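# Seat rubber gasket over pump housing studs

## Task

Put the rubber gasket down on the pump housing so each stud pokes up through its matching hole and the gasket rests flat against the housing.

## Robot and tools

Robot: two arms, left_arm and right_arm, each with a parallel two-finger gripper. Calibrated bases in the scene frame: left_arm at (-0.002, +0.276, -0.010) m, right_arm at (-0.002, -0.286, -0.014) m, both almost unrotated. The fingers point along the gripper's own +z and open and close along its y. end_effector_position is the point between the finger pads, roughly 1 cm short of the tips.

Frames: the scene frame has its origin at table-top height, centred between the two bases, a little behind the near table edge; +z is up, +x points out over the table, +y is toward left_arm (image sides may differ). Reported hand positions, quaternions (wxyz) and the Hand target are in the scene frame. Every commanded offset, however, is along the current Hand target's own axes. Readouts can be wrong by a few cm, worse at long reach.

A command row is 14 numbers, each in [-1, 1], always both arms: dx, dy, dz, rx, ry, rz, opening for left_arm, then the same seven for right_arm. dx..rz are an offset (not a pose) from that arm's Hand target as it stood when the action or move began; 1.0 equals 0.6 m of travel or 180 degrees, and rx, ry, rz form a single rotation vector. Opening is absolute: +1 fully open (0.093 m), -1 closed. Sending six zeros re-asks for the current Hand target; sending the same offset again moves further. To leave a gripper unchanged, resend its current opening, since 0 means half open.

execute_actions(actions, cameras): actions is a list of actions; each action is up to 15 rows, one per 1/30 s step, and the last row is held for any remaining of the 15 steps. All rows of one action are offsets from the same start pose. An empty list just reports state and images. cameras picks which images come back (omit, null or ["all"] for all; [] for none; an unknown name voids the call). Names: cam_high, cam_low, cam_left_wrist, cam_right_wrist, each 672x504.

move(target, speed, blend, opening_speed, blocking, cameras): drives each gripper in a straight line toward target, either one 14-number row or a list of up to 15 rows, every row an offset from the same starting Hand targets. speed is path top speed in m/s, 0.002 to 2.9, default 0.25 (rotation capped at twice that in rad/s); one value or one per target. blend (m) rounds corners in a list. opening_speed (0.2 or more per second on the -1..+1 scale) ramps finger changes. blocking=false returns after about 0.5 s while the move continues. Paths last at least 0.5 s and are cut at 10 s. Moves do not avoid obstacles or the other arm; faster moves overshoot and hit harder, and aiming further past a contact presses harder. Avoid paths passing near an arm's own base, which can flip its shoulder posture. The result adds a "move:" line: done (within 10 mm and 2 degrees), off_target, moving, held or fault, plus limits such as paced (pose clipped) or held (steps withheld by a check). Done does not tell you about contact.

wait(seconds 0 to 10) lets time pass with commands held. stop brakes a running move. zoom_image(camera, region [x0, y0, x1, y1] in pixels, at most 504x504) enlarges part of the latest image from a camera. read_manual gives licence texts only. finished_scene(scene) ends the current scene for good; call it only when the gasket is seated and stays so without the robot.

Results: Hand target is the last commanded pose after clipping; grippers often stop short of it, and only a new command (even zeros) asks again; send the missing distance if needed. Orientation commands are clipped to 40 degrees from the measured orientation each step. Friction and weight can leave the hand low, short or tilted, and small moves may go sideways or not at all, so check position and orientation after every move. grip_measured is the finger motor on the opening scale; pads meet near -0.94 and each mm of object width adds about 0.0208; it may read up to 0.02 high. Closing on something does not stop grip_measured moving toward the command. To hold, keep sending the closing number; to release, send well above the width's reading. A sudden very low number squeezes hard briefly; squeezing a soft part harder deforms it. Joint positions end with gripper opening in metres. Joint torques include arm weight and have noise; joints 1 to 3 wrap sign beyond ±28 N m. Joint velocities "within noise" means at rest. Action results also list positions at some steps.

Avoid: dropping the gasket, releasing it while moving, knocking anything off the table (that fails the task), slamming or pressing hard, and any contact or grip between the two arms, which can end the scene. The clearance check may block arms coming close but not grippers or wrist cameras meeting. The bar, plate (tops up to about 3 cm above the table) and low rail behind the table are fixtures that give no warning when touched. Loose objects may occasionally be nudged. Motors heat when holding loads, reaching far or pushing against something unreachable; a MOTOR HOT line appears at 75 °C, at 90 °C the arm folds and goes idle, at 100 °C it goes limp. Arm stops of any cause are costly.

Each tool is called after "Request:" as name(argument=value, ...) on one line, values as JSON.

## Session

Request:
execute_actions(actions=[])

Scene clock: 0.00 s.
left_arm: end_effector_position=(+0.3003, +0.1865, +0.2258) grip_measured=+1.000 end_effector_quat_wxyz=(+0.544, -0.157, +0.811, -0.146) | right_arm: end_effector_position=(+0.3225, -0.2262, +0.2158) grip_measured=+1.000 end_effector_quat_wxyz=(+0.519, +0.168, +0.823, -0.160)
Joint positions: left_arm=[-0.517 0.881 0.672 -0.217 -0.408 -0.614 0.093] | right_arm=[0.641 1.221 0.942 -0.529 0.995 0.608 0.093]
Joint velocities: within noise
Joint torques (N m): no reading
Motor temperatures (°C): left_arm=[27 30 27 28 25 26 27] | right_arm=[26 30 28 29 24 27 28]
Heat: left arm: 30 °C; right arm: 30 °C.
Hand target: left_arm +0.3001, +0.1852, +0.2316; +0.549, -0.155, +0.808, -0.149 | right_arm +0.3238, -0.2238, +0.2276; +0.532, +0.177, +0.815, -0.148
Tool commands: left_gripper/opening=+1.0 right_gripper/opening=+1.0

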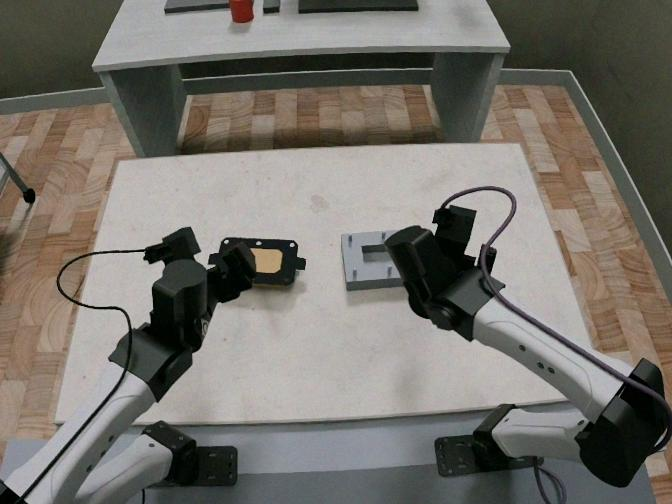

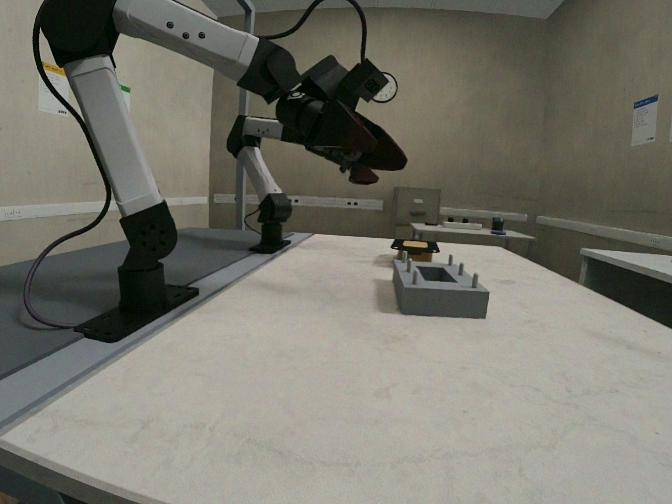

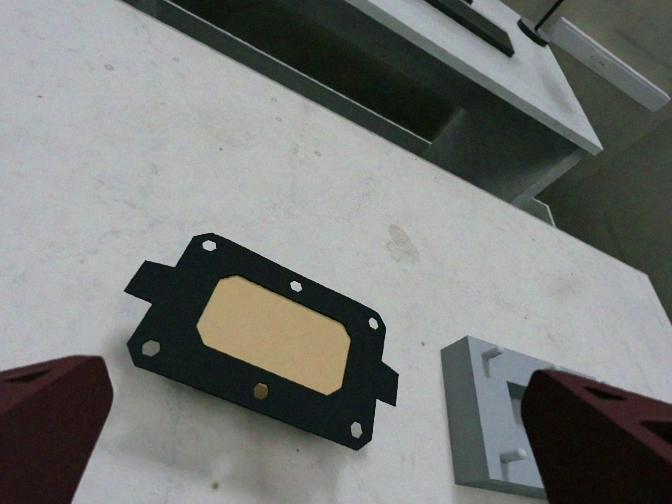

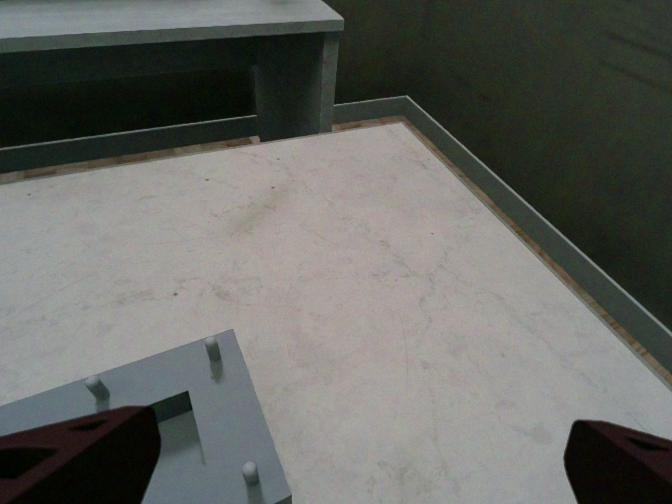

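Request:
zoom_image(camera="cam_high", region=[180, 200, 460, 320])

Request:
zoom_image(camera="cam_low", region=[360, 210, 520, 330])

Request:
zoom_image(camera="cam_left_wrist", region=[100, 210, 420, 470])

Scaled by 1.800.

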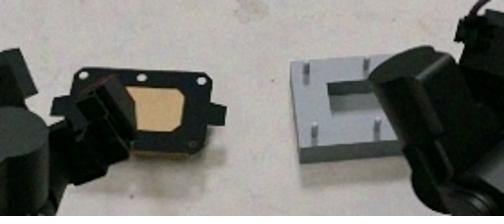

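Scaled by 3.150.

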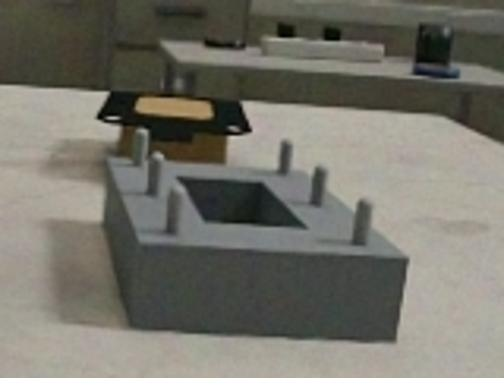

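Scaled by 1.575.

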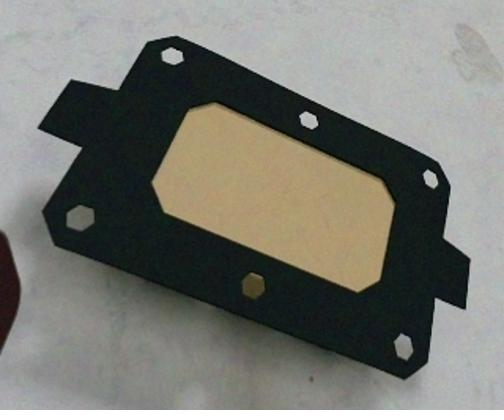

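Request:
move(target=[-0.174,0.295,0.2125,0.1497,0.3247,-0.1496,1,0.019,0.318,0.031,-0.3447,0.3632,0.1526,1])

Scene clock: 46.00 s.
left_arm: end_effector_position=(+0.4360, +0.3821, +0.1941) grip_measured=+1.000 end_effector_quat_wxyz=(+0.158, -0.171, +0.856, -0.461) | right_arm: end_effector_position=(+0.4123, -0.0655, +0.1781) grip_measured=+1.000 end_effector_quat_wxyz=(+0.049, +0.129, +0.869, +0.475)
Joint positions: left_arm=[0.537 2.262 2.215 -1.559 0.996 0.17 0.093] | right_arm=[0.232 1.848 1.525 -0.633 -0.82 0.795 0.093]
Joint velocities: within noise
Joint torques (N m): left_arm=[0.17 -10.43 8.18 0.16 0.8 -0.11] | right_arm=[-0.36 -8.18 9.32 1.58 -0.66 0.15]
Motor temperatures (°C): left_arm=[27 31 33 34 25 26 27] | right_arm=[26 32 33 35 24 27 28]
Heat: left arm: 34 °C; right arm: 35 °C.
Hand target: left_arm +0.4401, +0.3801, +0.2017; +0.064, -0.113, +0.859, -0.496 | right_arm +0.4198, -0.0598, +0.2000; +0.065, +0.113, +0.858, +0.496
Off the commanded pose: left_arm 0.009 m, 13 deg | right_arm 0.024 m, 4 deg.
joint sent to its limit (left arm) — joint 4 (wrist pitch), lower limit. The joint targets are off in position and orientation.
move: off_target (left_arm, right_arm)

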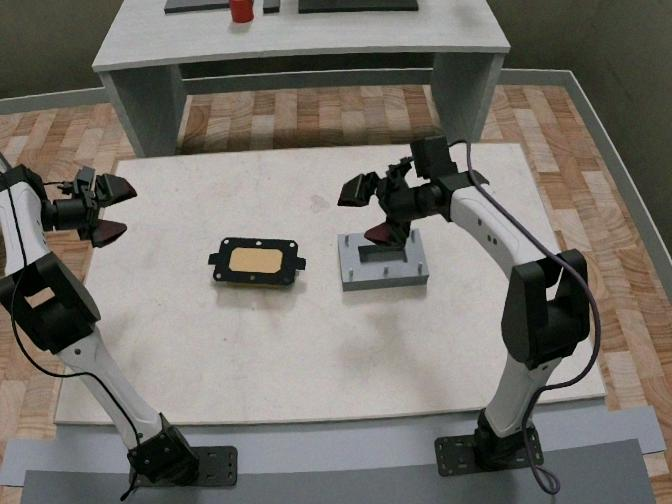

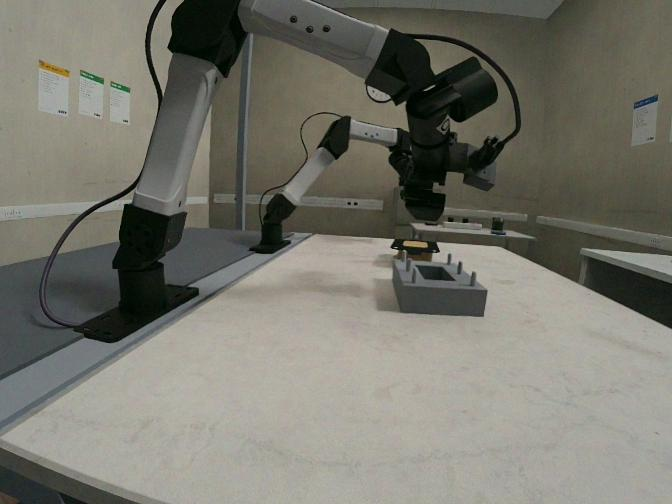

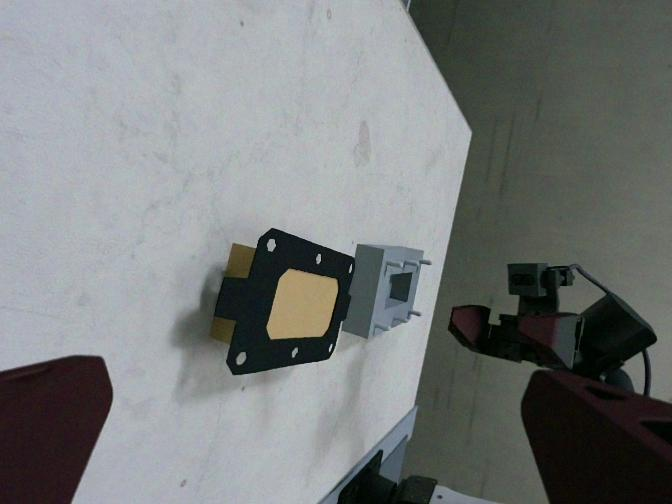

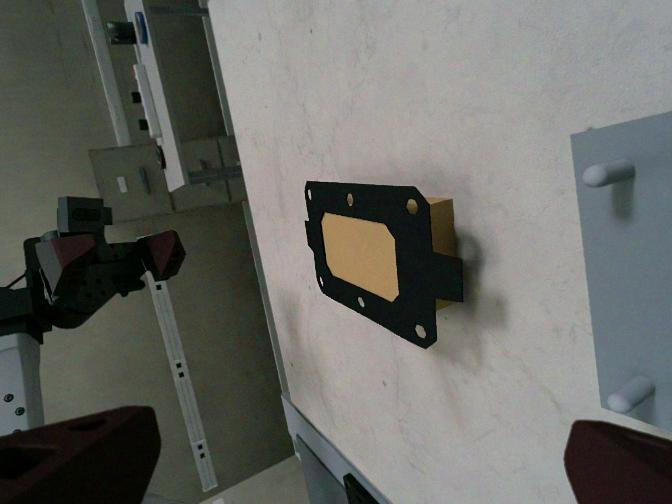

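Request:
move(target=[0.076,0.1025,0.089,-0.0103,-0.0725,0.0478,1,0.051,-0.0245,0.158,0.0134,0.1195,-0.5456,0.2])

Scene clock: 88.10 s.
left_arm: end_effector_position=(+0.3984, +0.3566, +0.1068) grip_measured=+1.000 end_effector_quat_wxyz=(+0.171, -0.123, +0.863, -0.459) | right_arm: end_effector_position=(+0.4090, +0.0142, +0.1300) grip_measured=+0.202 end_effector_quat_wxyz=(-0.264, +0.640, -0.665, -0.280)
Joint positions: left_arm=[0.537 2.101 1.604 -1.154 0.999 0.305 0.093] | right_arm=[0.425 2.172 1.935 -0.951 -0.686 -0.971 0.055]
Joint velocities: within noise
Joint torques (N m): left_arm=[0.17 -13.2 4.42 0.43 0.79 0.12] | right_arm=[0.65 -9.87 8.9 0.77 -0.26 -0.06]
Motor temperatures (°C): left_arm=[27 48 34 30 26 26 27] | right_arm=[26 40 36 36 24 27 28]
Heat: left arm: 48 °C; right arm: 40 °C.
Hand target: left_arm +0.3999, +0.3534, +0.1218; +0.197, -0.105, +0.860, -0.460 | right_arm +0.4096, +0.0204, +0.1399; -0.271, +0.653, -0.653, -0.271
Off the commanded pose: left_arm 0.015 m, 4 deg | right_arm 0.012 m, 2 deg.
move: off_target (left_arm, right_arm)

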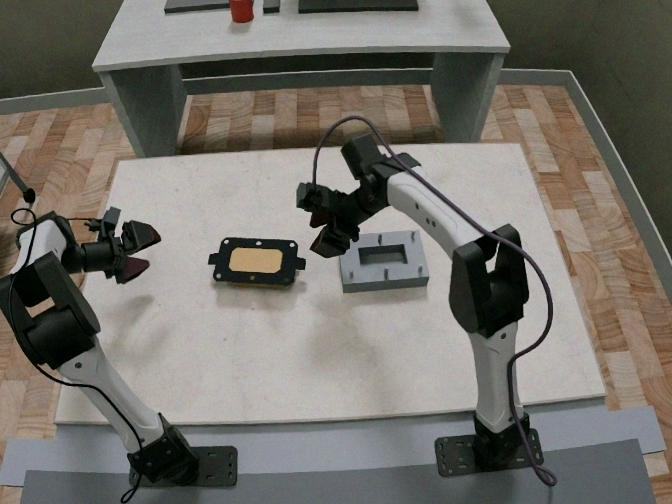

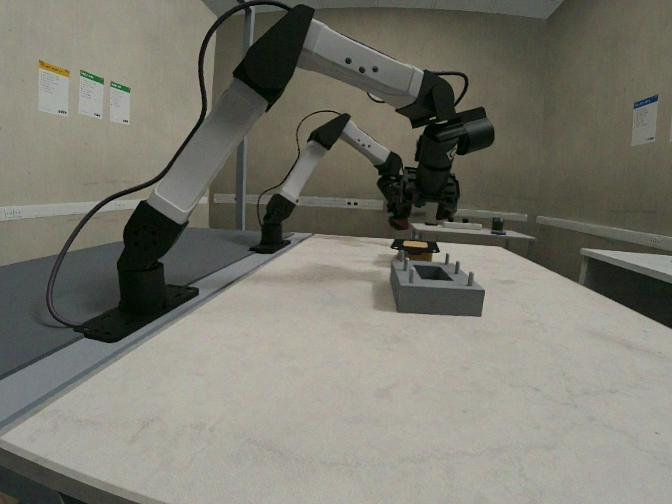

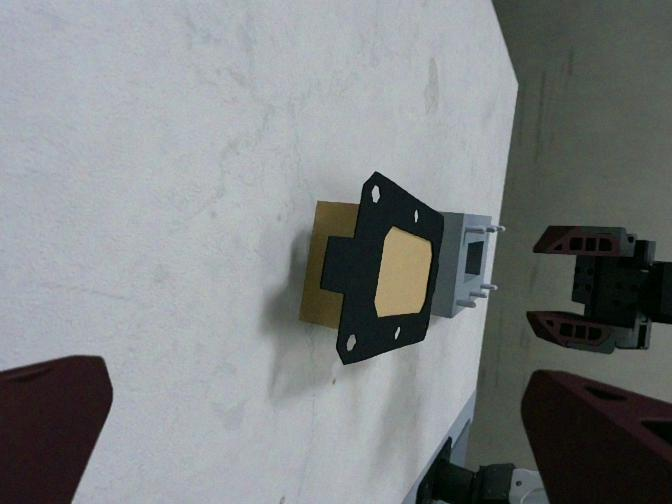

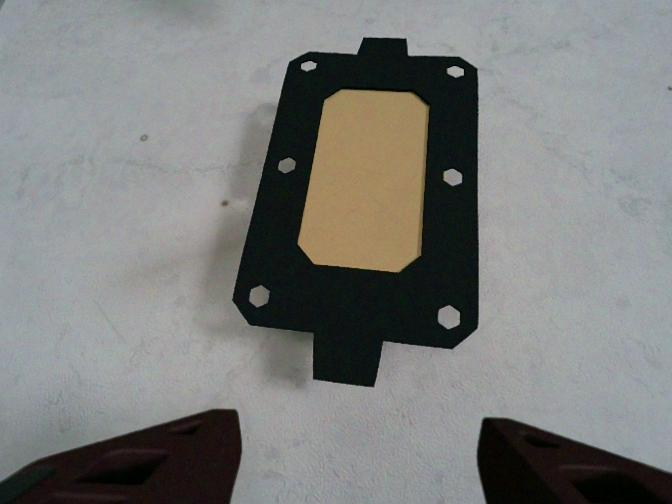

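Request:
move(target=[0,0,0,0,0,0,1,0.124,0.012,0.124,0,0,0,0.0], speed=0.15)

Request:
zoom_image(camera="cam_low", region=[360, 190, 520, 330])

Scene clock: 125.33 s.
left_arm: end_effector_position=(+0.3989, +0.3569, +0.1067) grip_measured=+1.000 end_effector_quat_wxyz=(+0.172, -0.122, +0.863, -0.458) | right_arm: end_effector_position=(+0.4000, +0.0138, +0.0361) grip_measured=+0.002 end_effector_quat_wxyz=(-0.257, +0.642, -0.665, -0.281)
Joint positions: left_arm=[0.537 2.101 1.604 -1.151 0.999 0.305 0.093] | right_arm=[0.428 2.218 1.636 -0.623 -0.685 -0.979 0.045]
Joint velocities: within noise
Joint torques (N m): left_arm=[0.16 -13.22 4.45 0.4 0.79 0.11] | right_arm=[0.61 -9.91 4.37 1.39 -0.28 0]
Motor temperatures (°C): left_arm=[27 52 31 29 26 26 26] | right_arm=[26 43 39 33 24 27 28]
Heat: left arm: 52 °C; right arm: 43 °C.
Hand target: left_arm +0.3999, +0.3534, +0.1218; +0.197, -0.105, +0.860, -0.460 | right_arm +0.4024, +0.0205, +0.0347; -0.271, +0.653, -0.653, -0.271
Off the commanded pose: left_arm 0.016 m, 3 deg | right_arm 0.007 m, 3 deg.
move: off_target (left_arm, right_arm)

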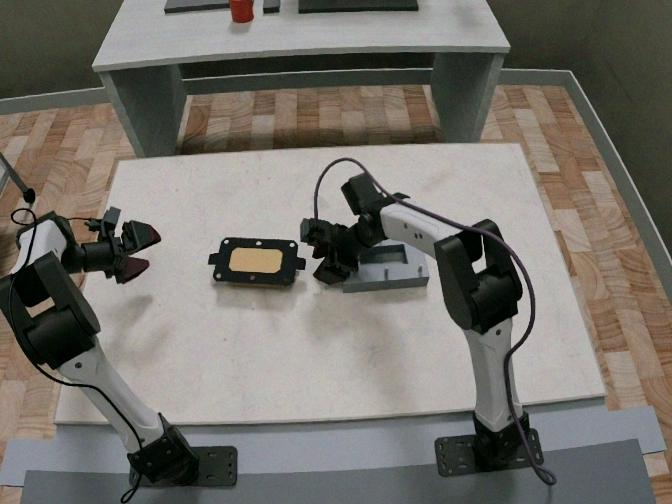

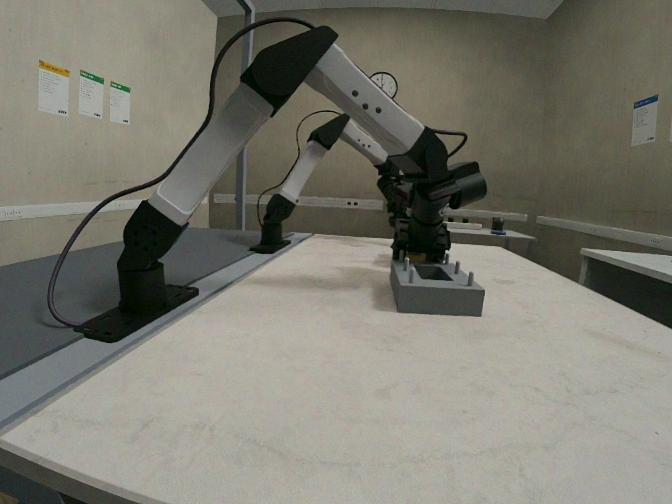

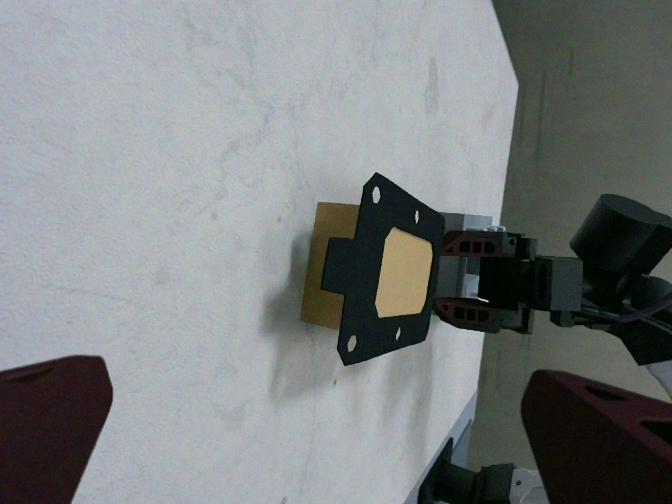

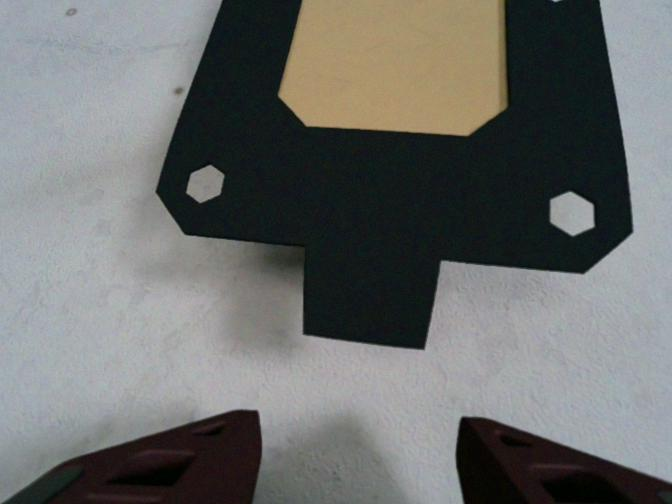

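Scaled by 3.150.

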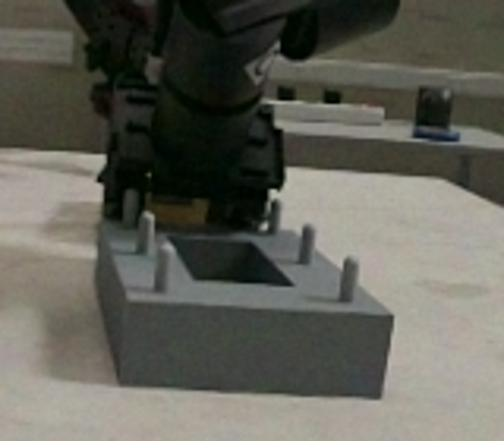

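Request:
move(target=[[0,0,0,0,0,0,1,0.016,0.0,0.016,0,0,0,0.0],[0,0,0,0,0,0,1,-0.037,0.0,0.069,0,0,0,0.0]], speed=0.06)

Request:
zoom_image(camera="cam_left_wrist", region=[270, 150, 540, 380])

Scene clock: 144.40 s.
left_arm: end_effector_position=(+0.3989, +0.3569, +0.1067) grip_measured=+1.000 end_effector_quat_wxyz=(+0.172, -0.122, +0.863, -0.458) | right_arm: end_effector_position=(+0.4055, +0.0400, +0.0263) grip_measured=+0.002 end_effector_quat_wxyz=(-0.261, +0.640, -0.673, -0.264)
Joint positions: left_arm=[0.537 2.101 1.604 -1.151 0.999 0.305 0.093] | right_arm=[0.485 2.264 1.673 -0.554 -0.628 -0.899 0.045]
Joint velocities: within noise
Joint torques (N m): left_arm=[0.17 -13.22 4.45 0.4 0.79 0.11] | right_arm=[3.19 -7.73 7.2 1.55 -0.47 0.18]
Motor temperatures (°C): left_arm=[27 55 31 28 26 26 26] | right_arm=[26 46 37 34 24 27 28]
Heat: left arm: 55 °C; right arm: 46 °C.
Hand target: left_arm +0.3999, +0.3534, +0.1218; +0.197, -0.105, +0.860, -0.460 | right_arm +0.4024, +0.0655, +0.0212; -0.271, +0.653, -0.653, -0.271
Off the commanded pose: left_arm 0.016 m, 3 deg | right_arm 0.026 m, 3 deg.
move: off_target (left_arm, right_arm)

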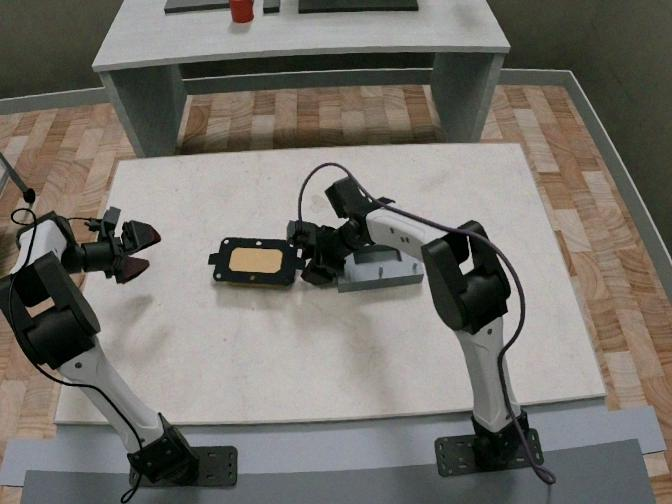

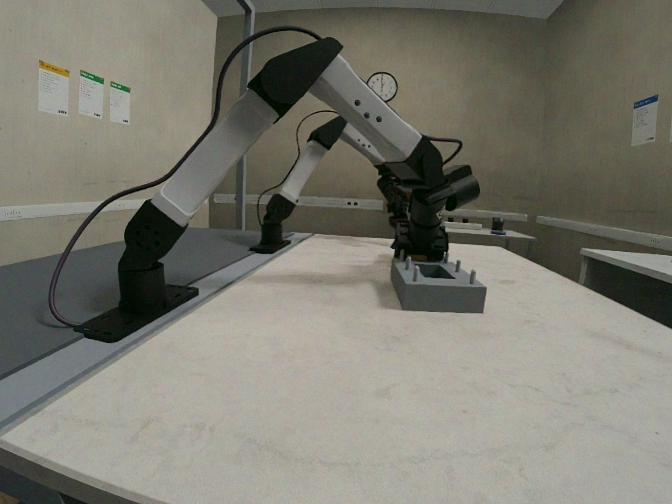

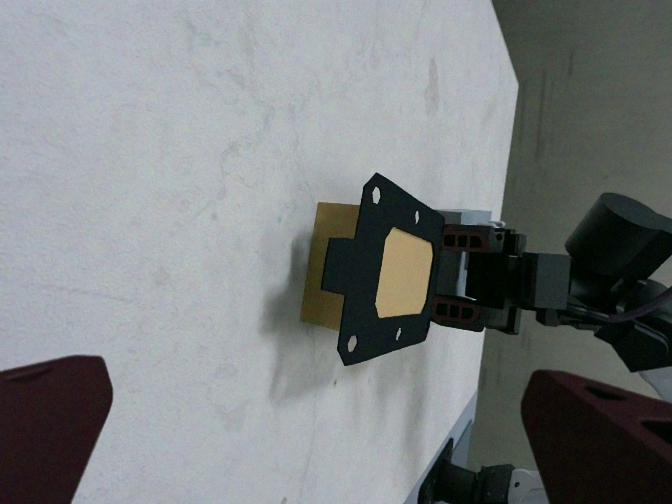

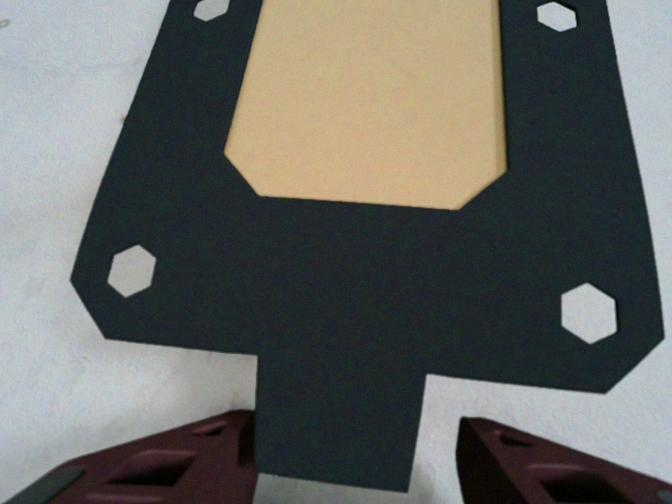

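Scaled by 1.867.

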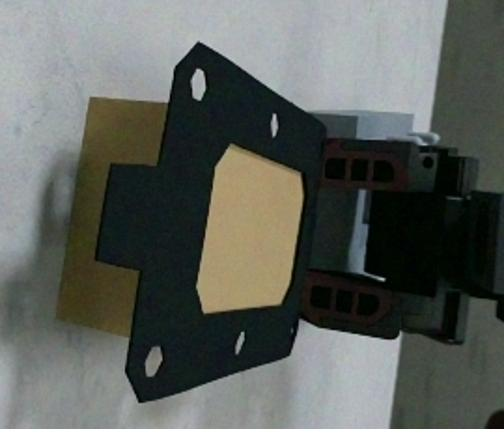

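Request:
move(target=[0,0,0,0,0,0,1,-0.021,0.008,0.021,0,0,0,0.0], speed=0.05, cameras=["cam_right_wrist","cam_high"])

Scene clock: 152.53 s.
left_arm: end_effector_position=(+0.3989, +0.3569, +0.1067) grip_measured=+1.000 end_effector_quat_wxyz=(+0.172, -0.122, +0.863, -0.458) | right_arm: end_effector_position=(+0.3937, +0.0680, +0.0129) grip_measured=+0.002 end_effector_quat_wxyz=(-0.254, +0.652, -0.663, -0.268)
Joint positions: left_arm=[0.537 2.101 1.604 -1.151 0.999 0.305 0.093] | right_arm=[0.546 2.31 1.694 -0.518 -0.614 -0.87 0.045]
Joint velocities: within noise
Joint torques (N m): left_arm=[0.17 -13.22 4.45 0.4 0.79 0.11] | right_arm=[1.16 -9.87 7.72 1.37 -0.42 0.23]
Motor temperatures (°C): left_arm=[27 56 30 28 26 26 26] | right_arm=[26 45 37 35 24 27 28]
Heat: left arm: 56 °C; right arm: 45 °C.
Hand target: left_arm +0.3999, +0.3534, +0.1218; +0.197, -0.105, +0.860, -0.460 | right_arm +0.3976, +0.0833, +0.0212; -0.271, +0.653, -0.653, -0.271
Off the commanded pose: left_arm 0.016 m, 3 deg | right_arm 0.018 m, 2 deg.
move: off_target (left_arm, right_arm)
Images, in order (width x height): cam_high 672x504, cam_right_wrist 672x504.

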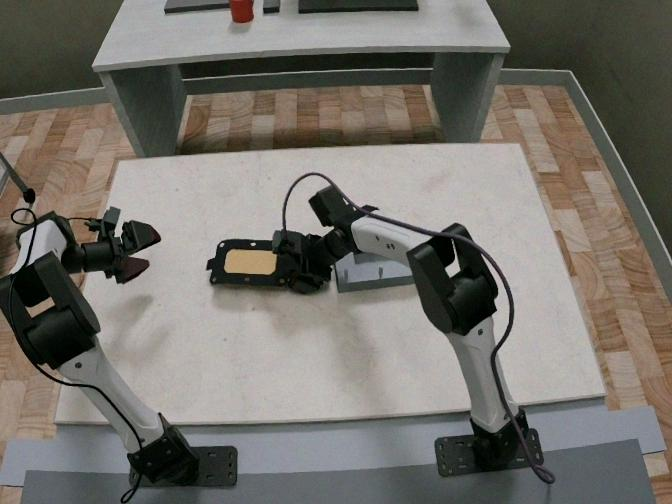

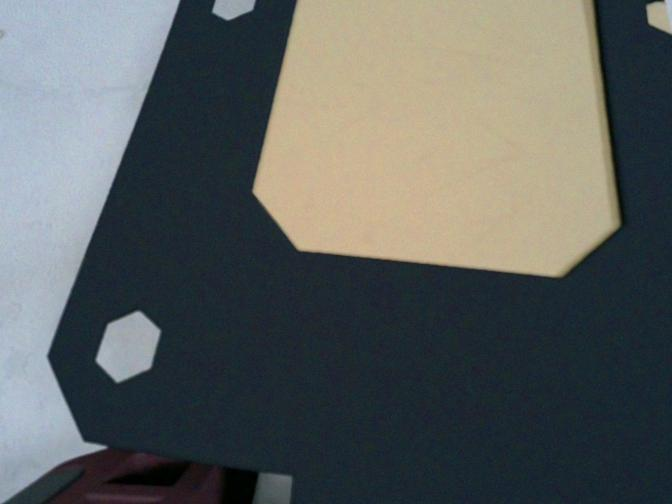

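Request:
zoom_image(camera="cam_high", region=[190, 210, 370, 310])

Request:
wait(seconds=0.1, cameras=["cam_left_wrist","cam_low"])

Scaled by 2.800.

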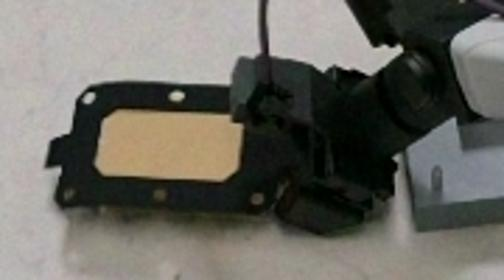

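Scene clock: 158.97 s.
left_arm: end_effector_position=(+0.3989, +0.3569, +0.1067) grip_measured=+1.000 end_effector_quat_wxyz=(+0.172, -0.122, +0.863, -0.458) | right_arm: end_effector_position=(+0.3937, +0.0680, +0.0129) grip_measured=+0.002 end_effector_quat_wxyz=(-0.254, +0.652, -0.663, -0.268)
Joint positions: left_arm=[0.537 2.101 1.604 -1.151 0.999 0.305 0.093] | right_arm=[0.546 2.31 1.694 -0.518 -0.614 -0.87 0.045]
Joint velocities: within noise
Joint torques (N m): left_arm=[0.16 -13.22 4.45 0.39 0.79 0.11] | right_arm=[1.13 -9.91 7.75 1.37 -0.43 0.22]
Motor temperatures (°C): left_arm=[27 56 30 28 26 26 26] | right_arm=[26 46 38 35 24 27 28]
Heat: left arm: 56 °C; right arm: 46 °C.
Hand target: left_arm +0.3999, +0.3534, +0.1218; +0.197, -0.105, +0.860, -0.460 | right_arm +0.3976, +0.0833, +0.0212; -0.271, +0.653, -0.653, -0.271
Tool commands: left_gripper/opening=+1.0 right_gripper/opening=+0.0
Off the commanded pose: left_arm 0.016 m, 3 deg | right_arm 0.018 m, 2 deg.
wait: 0.10 s; at rest from the start
Images, in order (width x height): cam_low 672x504, cam_left_wrist 672x504.

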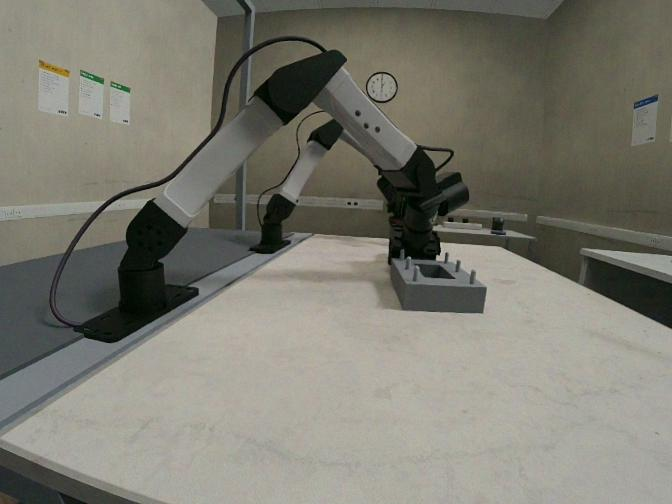

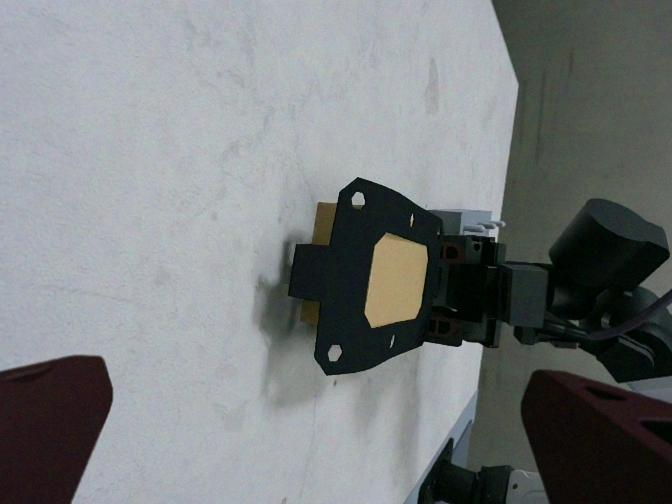

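Request:
move(target=[[0,0,0,0,0,0,1,0.062,0,-0.062,0,0,0,0.0],[0,0,0,0,0,0,1,-0.041,0,-0.218,0,0,0,0.0]], speed=0.12)

Scene clock: 185.83 s.
left_arm: end_effector_position=(+0.3989, +0.3569, +0.1067) grip_measured=+1.000 end_effector_quat_wxyz=(+0.172, -0.122, +0.863, -0.458) | right_arm: end_effector_position=(+0.3949, +0.0051, +0.1002) grip_measured=+0.002 end_effector_quat_wxyz=(-0.243, +0.642, -0.671, -0.280)
Joint positions: left_arm=[0.537 2.101 1.604 -1.151 0.999 0.305 0.093] | right_arm=[0.422 2.146 1.795 -0.89 -0.674 -0.989 0.045]
Joint velocities: within noise
Joint torques (N m): left_arm=[0.16 -13.22 4.45 0.39 0.79 0.11] | right_arm=[-0.29 -12.86 8.51 0.67 -0.45 -0.07]
Motor temperatures (°C): left_arm=[27 59 30 28 27 26 26] | right_arm=[26 48 38 34 24 27 28]
Heat: left arm: 59 °C; right arm: 48 °C.
Hand target: left_arm +0.3999, +0.3534, +0.1218; +0.197, -0.105, +0.860, -0.460 | right_arm +0.3976, +0.0081, +0.1310; -0.271, +0.653, -0.653, -0.271
Off the commanded pose: left_arm 0.016 m, 3 deg | right_arm 0.031 m, 4 deg.
move: off_target (left_arm, right_arm)

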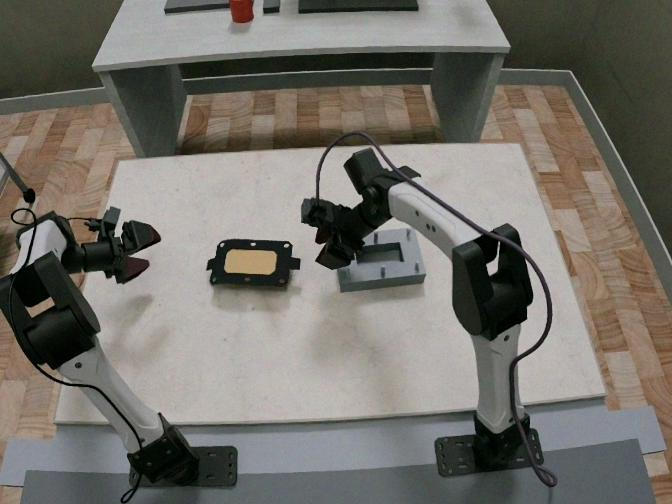

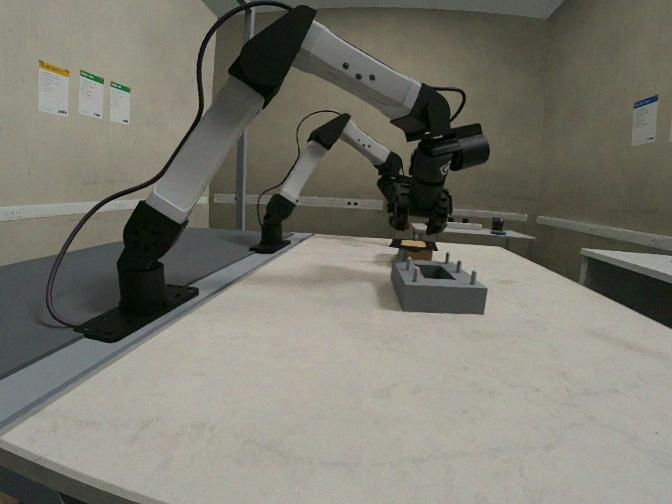

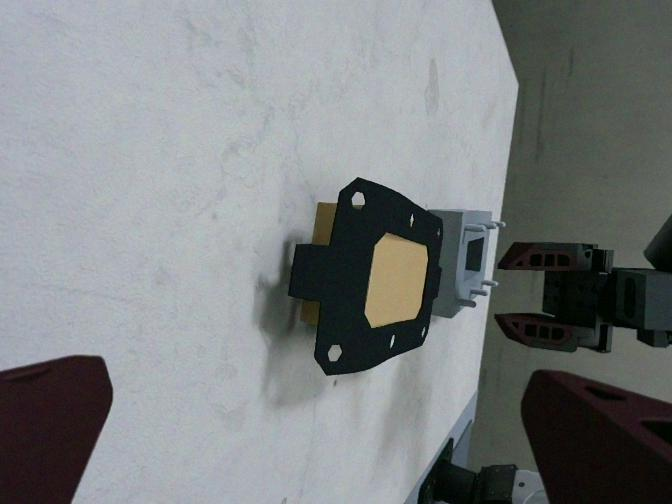

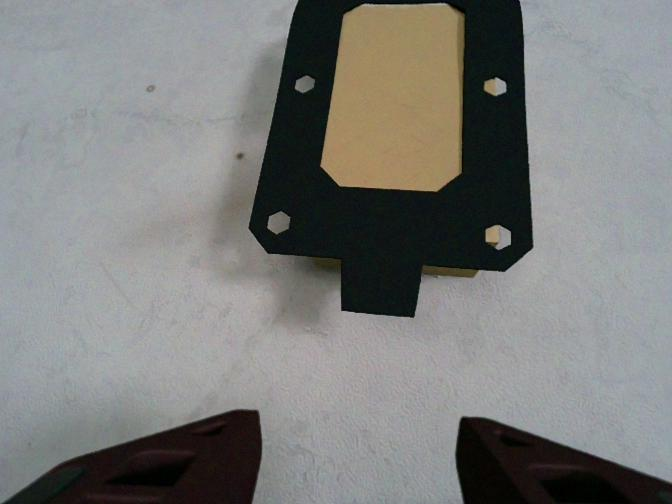

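Request:
move(target=[0.071,0,0.117,0,0,0,-0.15,0.027,0.005,0.081,0.0237,-0.023,0.529,-0.15])

Request:
zoom_image(camera="cam_low", region=[360, 190, 520, 330])

Scene clock: 249.40 s.
left_arm: end_effector_position=(+0.3898, +0.2909, +0.0642) grip_measured=-0.148 end_effector_quat_wxyz=(+0.179, -0.121, +0.862, -0.459) | right_arm: end_effector_position=(+0.3899, +0.0225, +0.0599) grip_measured=-0.148 end_effector_quat_wxyz=(-0.012, +0.075, +0.928, +0.364)
Joint positions: left_arm=[0.394 1.963 1.202 -0.648 0.999 0.035 0.038] | right_arm=[0.476 2.129 1.599 -0.613 -0.607 0.77 0.038]
Joint velocities: within noise
Joint torques (N m): left_arm=[-0.69 -11.58 4.31 1.02 0.63 -0.11] | right_arm=[0.85 -13.67 4.59 1.6 -0.14 0.17]
Motor temperatures (°C): left_arm=[27 65 30 27 27 26 26] | right_arm=[25 65 41 33 24 27 28]
Heat: left arm: 65 °C; right arm: 65 °C.
Hand target: left_arm +0.3920, +0.2854, +0.0764; +0.197, -0.105, +0.860, -0.460 | right_arm +0.3946, +0.0311, +0.0852; +0.025, +0.060, +0.922, +0.382
Off the commanded pose: left_arm 0.014 m, 3 deg | right_arm 0.027 m, 5 deg.
move: off_target (left_arm, right_arm)

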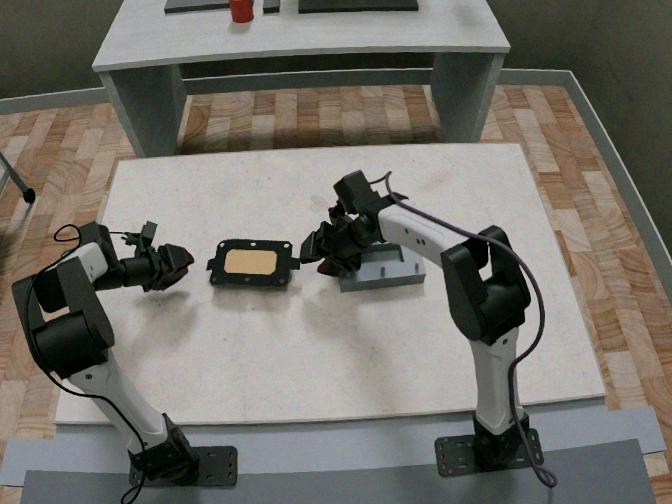

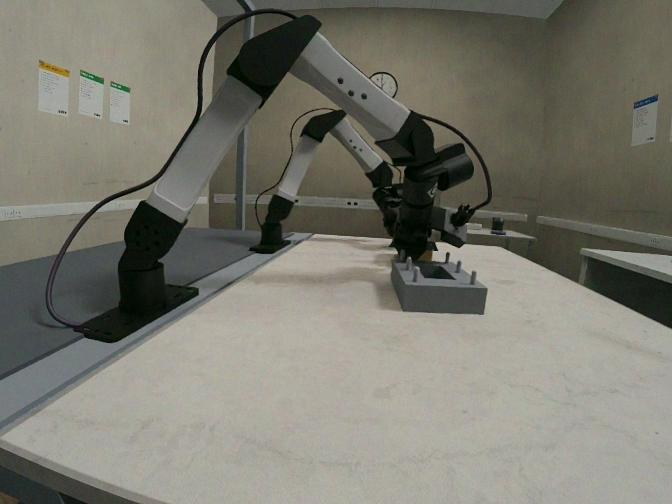

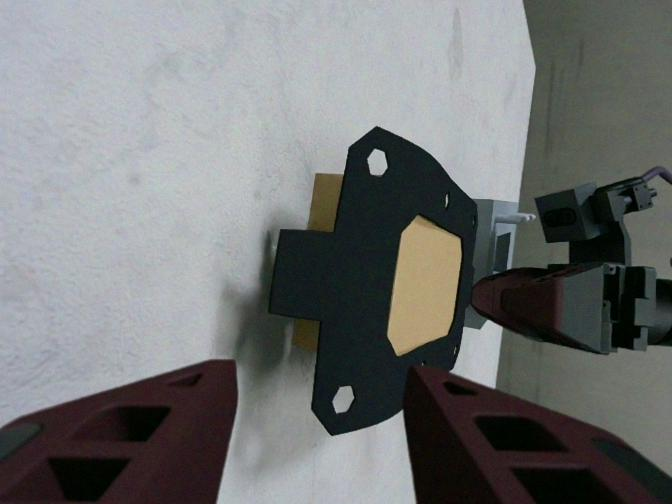

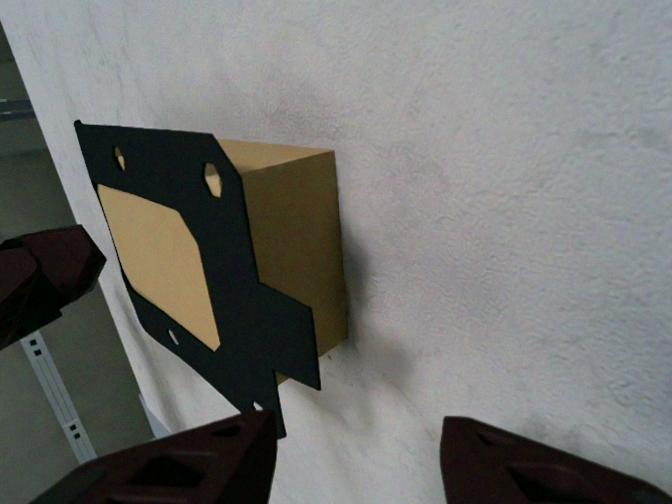

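Scaled by 3.150.

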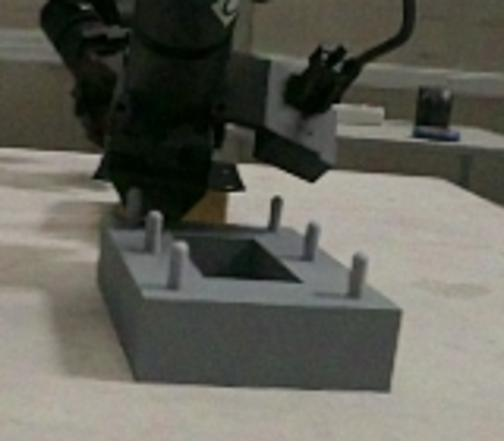

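Request:
move(target=[0,0,0,0,0,0,-0.15,-0.006,0.032,0.0675,0,0,0,-0.15], speed=0.08)

Request:
zoom_image(camera="cam_left_wrist", region=[260, 110, 672, 450])

Scene clock: 271.97 s.
left_arm: end_effector_position=(+0.3902, +0.2911, +0.0643) grip_measured=-0.148 end_effector_quat_wxyz=(+0.180, -0.120, +0.862, -0.458) | right_arm: end_effector_position=(+0.3884, +0.0574, +0.0522) grip_measured=-0.148 end_effector_quat_wxyz=(-0.010, +0.074, +0.929, +0.361)
Joint positions: left_arm=[0.394 1.963 1.202 -0.645 0.999 0.035 0.038] | right_arm=[0.548 2.189 1.657 -0.571 -0.57 0.842 0.038]
Joint velocities: within noise
Joint torques (N m): left_arm=[-0.7 -11.58 4.34 1 0.64 -0.11] | right_arm=[0.54 -10.1 8.92 1.69 -0.13 0.16]
Motor temperatures (°C): left_arm=[27 65 29 28 27 26 26] | right_arm=[25 69 39 36 24 27 28]
Heat: left arm: 65 °C; right arm: 69 °C.
Hand target: left_arm +0.3920, +0.2854, +0.0764; +0.197, -0.105, +0.860, -0.460 | right_arm +0.4037, +0.0724, +0.0702; +0.025, +0.060, +0.922, +0.382
Off the commanded pose: left_arm 0.014 m, 3 deg | right_arm 0.028 m, 5 deg.
move: off_target (left_arm, right_arm)

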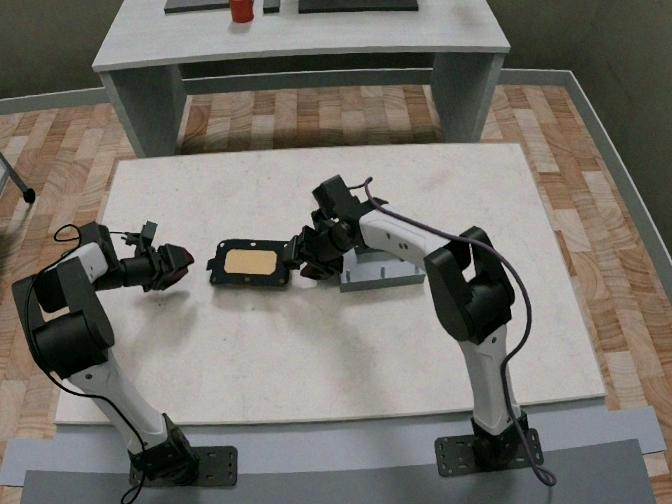

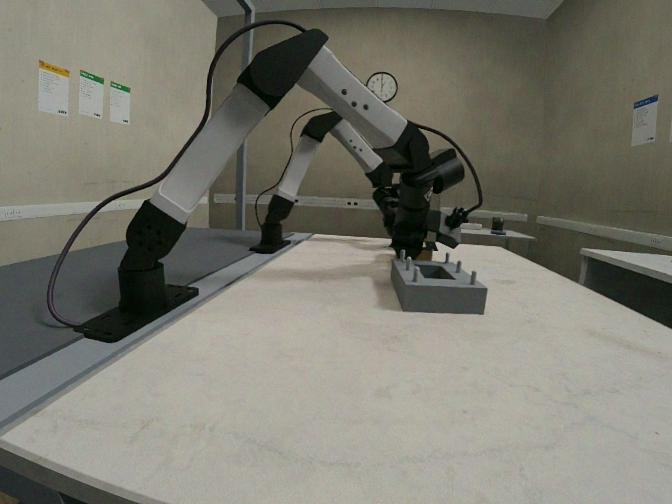

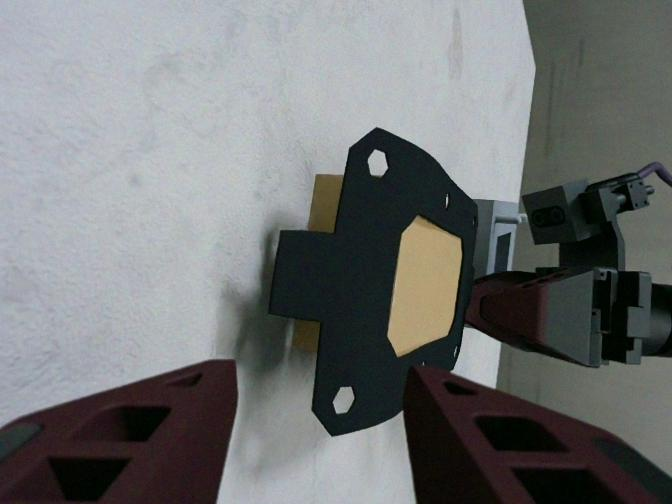

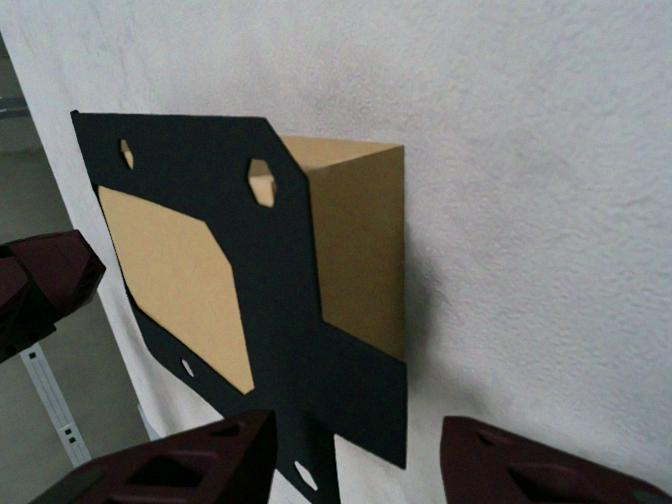

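Scaled by 1.223.

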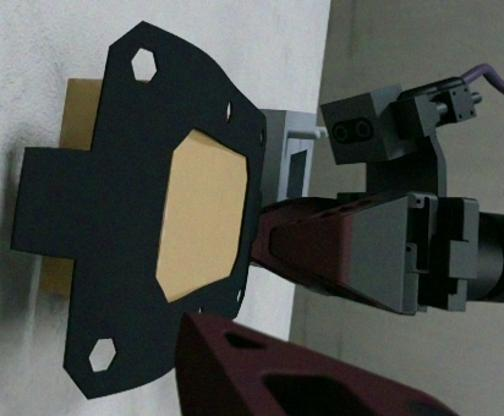

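Request:
move(target=[0,0,0,0,0,0,-0.15,-0.024,0,0.028,0,0,0,-0.15], speed=0.08, cameras=["cam_right_wrist","cam_left_wrist"])

Scene clock: 284.23 s.
left_arm: end_effector_position=(+0.3902, +0.2911, +0.0643) grip_measured=-0.148 end_effector_quat_wxyz=(+0.180, -0.120, +0.862, -0.458) | right_arm: end_effector_position=(+0.4073, +0.0689, +0.0432) grip_measured=-0.148 end_effector_quat_wxyz=(-0.003, +0.071, +0.928, +0.365)
Joint positions: left_arm=[0.394 1.963 1.202 -0.645 0.999 0.035 0.038] | right_arm=[0.548 2.275 1.757 -0.567 -0.568 0.842 0.038]
Joint velocities: within noise
Joint torques (N m): left_arm=[-0.69 -11.58 4.34 0.99 0.63 -0.11] | right_arm=[0.53 -10.44 8.85 1.59 -0.13 0.15]
Motor temperatures (°C): left_arm=[27 65 29 28 27 26 26] | right_arm=[25 63 40 37 24 27 28]
Heat: left arm: 65 °C; right arm: 63 °C.
Hand target: left_arm +0.3920, +0.2854, +0.0764; +0.197, -0.105, +0.860, -0.460 | right_arm +0.4195, +0.0823, +0.0583; +0.025, +0.060, +0.922, +0.382
Off the commanded pose: left_arm 0.014 m, 3 deg | right_arm 0.024 m, 4 deg.
move: off_target (left_arm, right_arm)
Images, in order (width x height): cam_left_wrist 672x504, cam_right_wrist 672x504.

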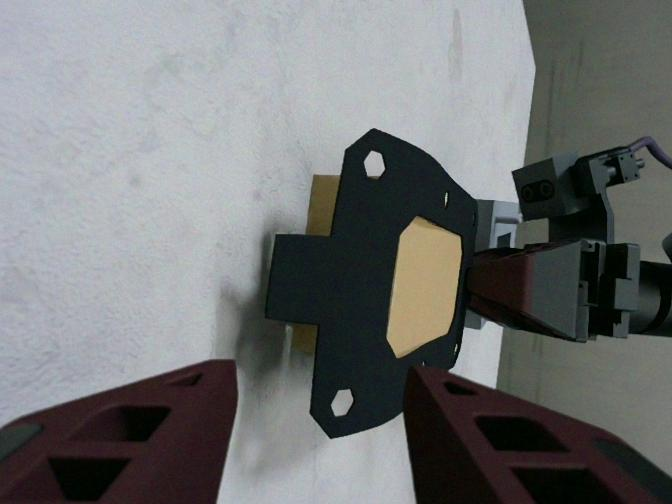

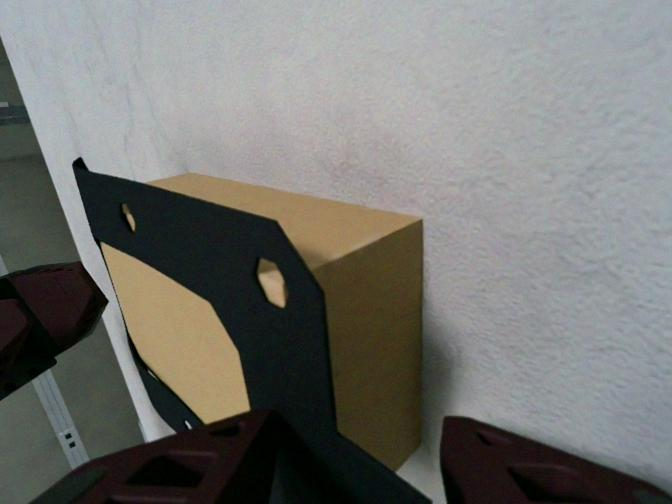

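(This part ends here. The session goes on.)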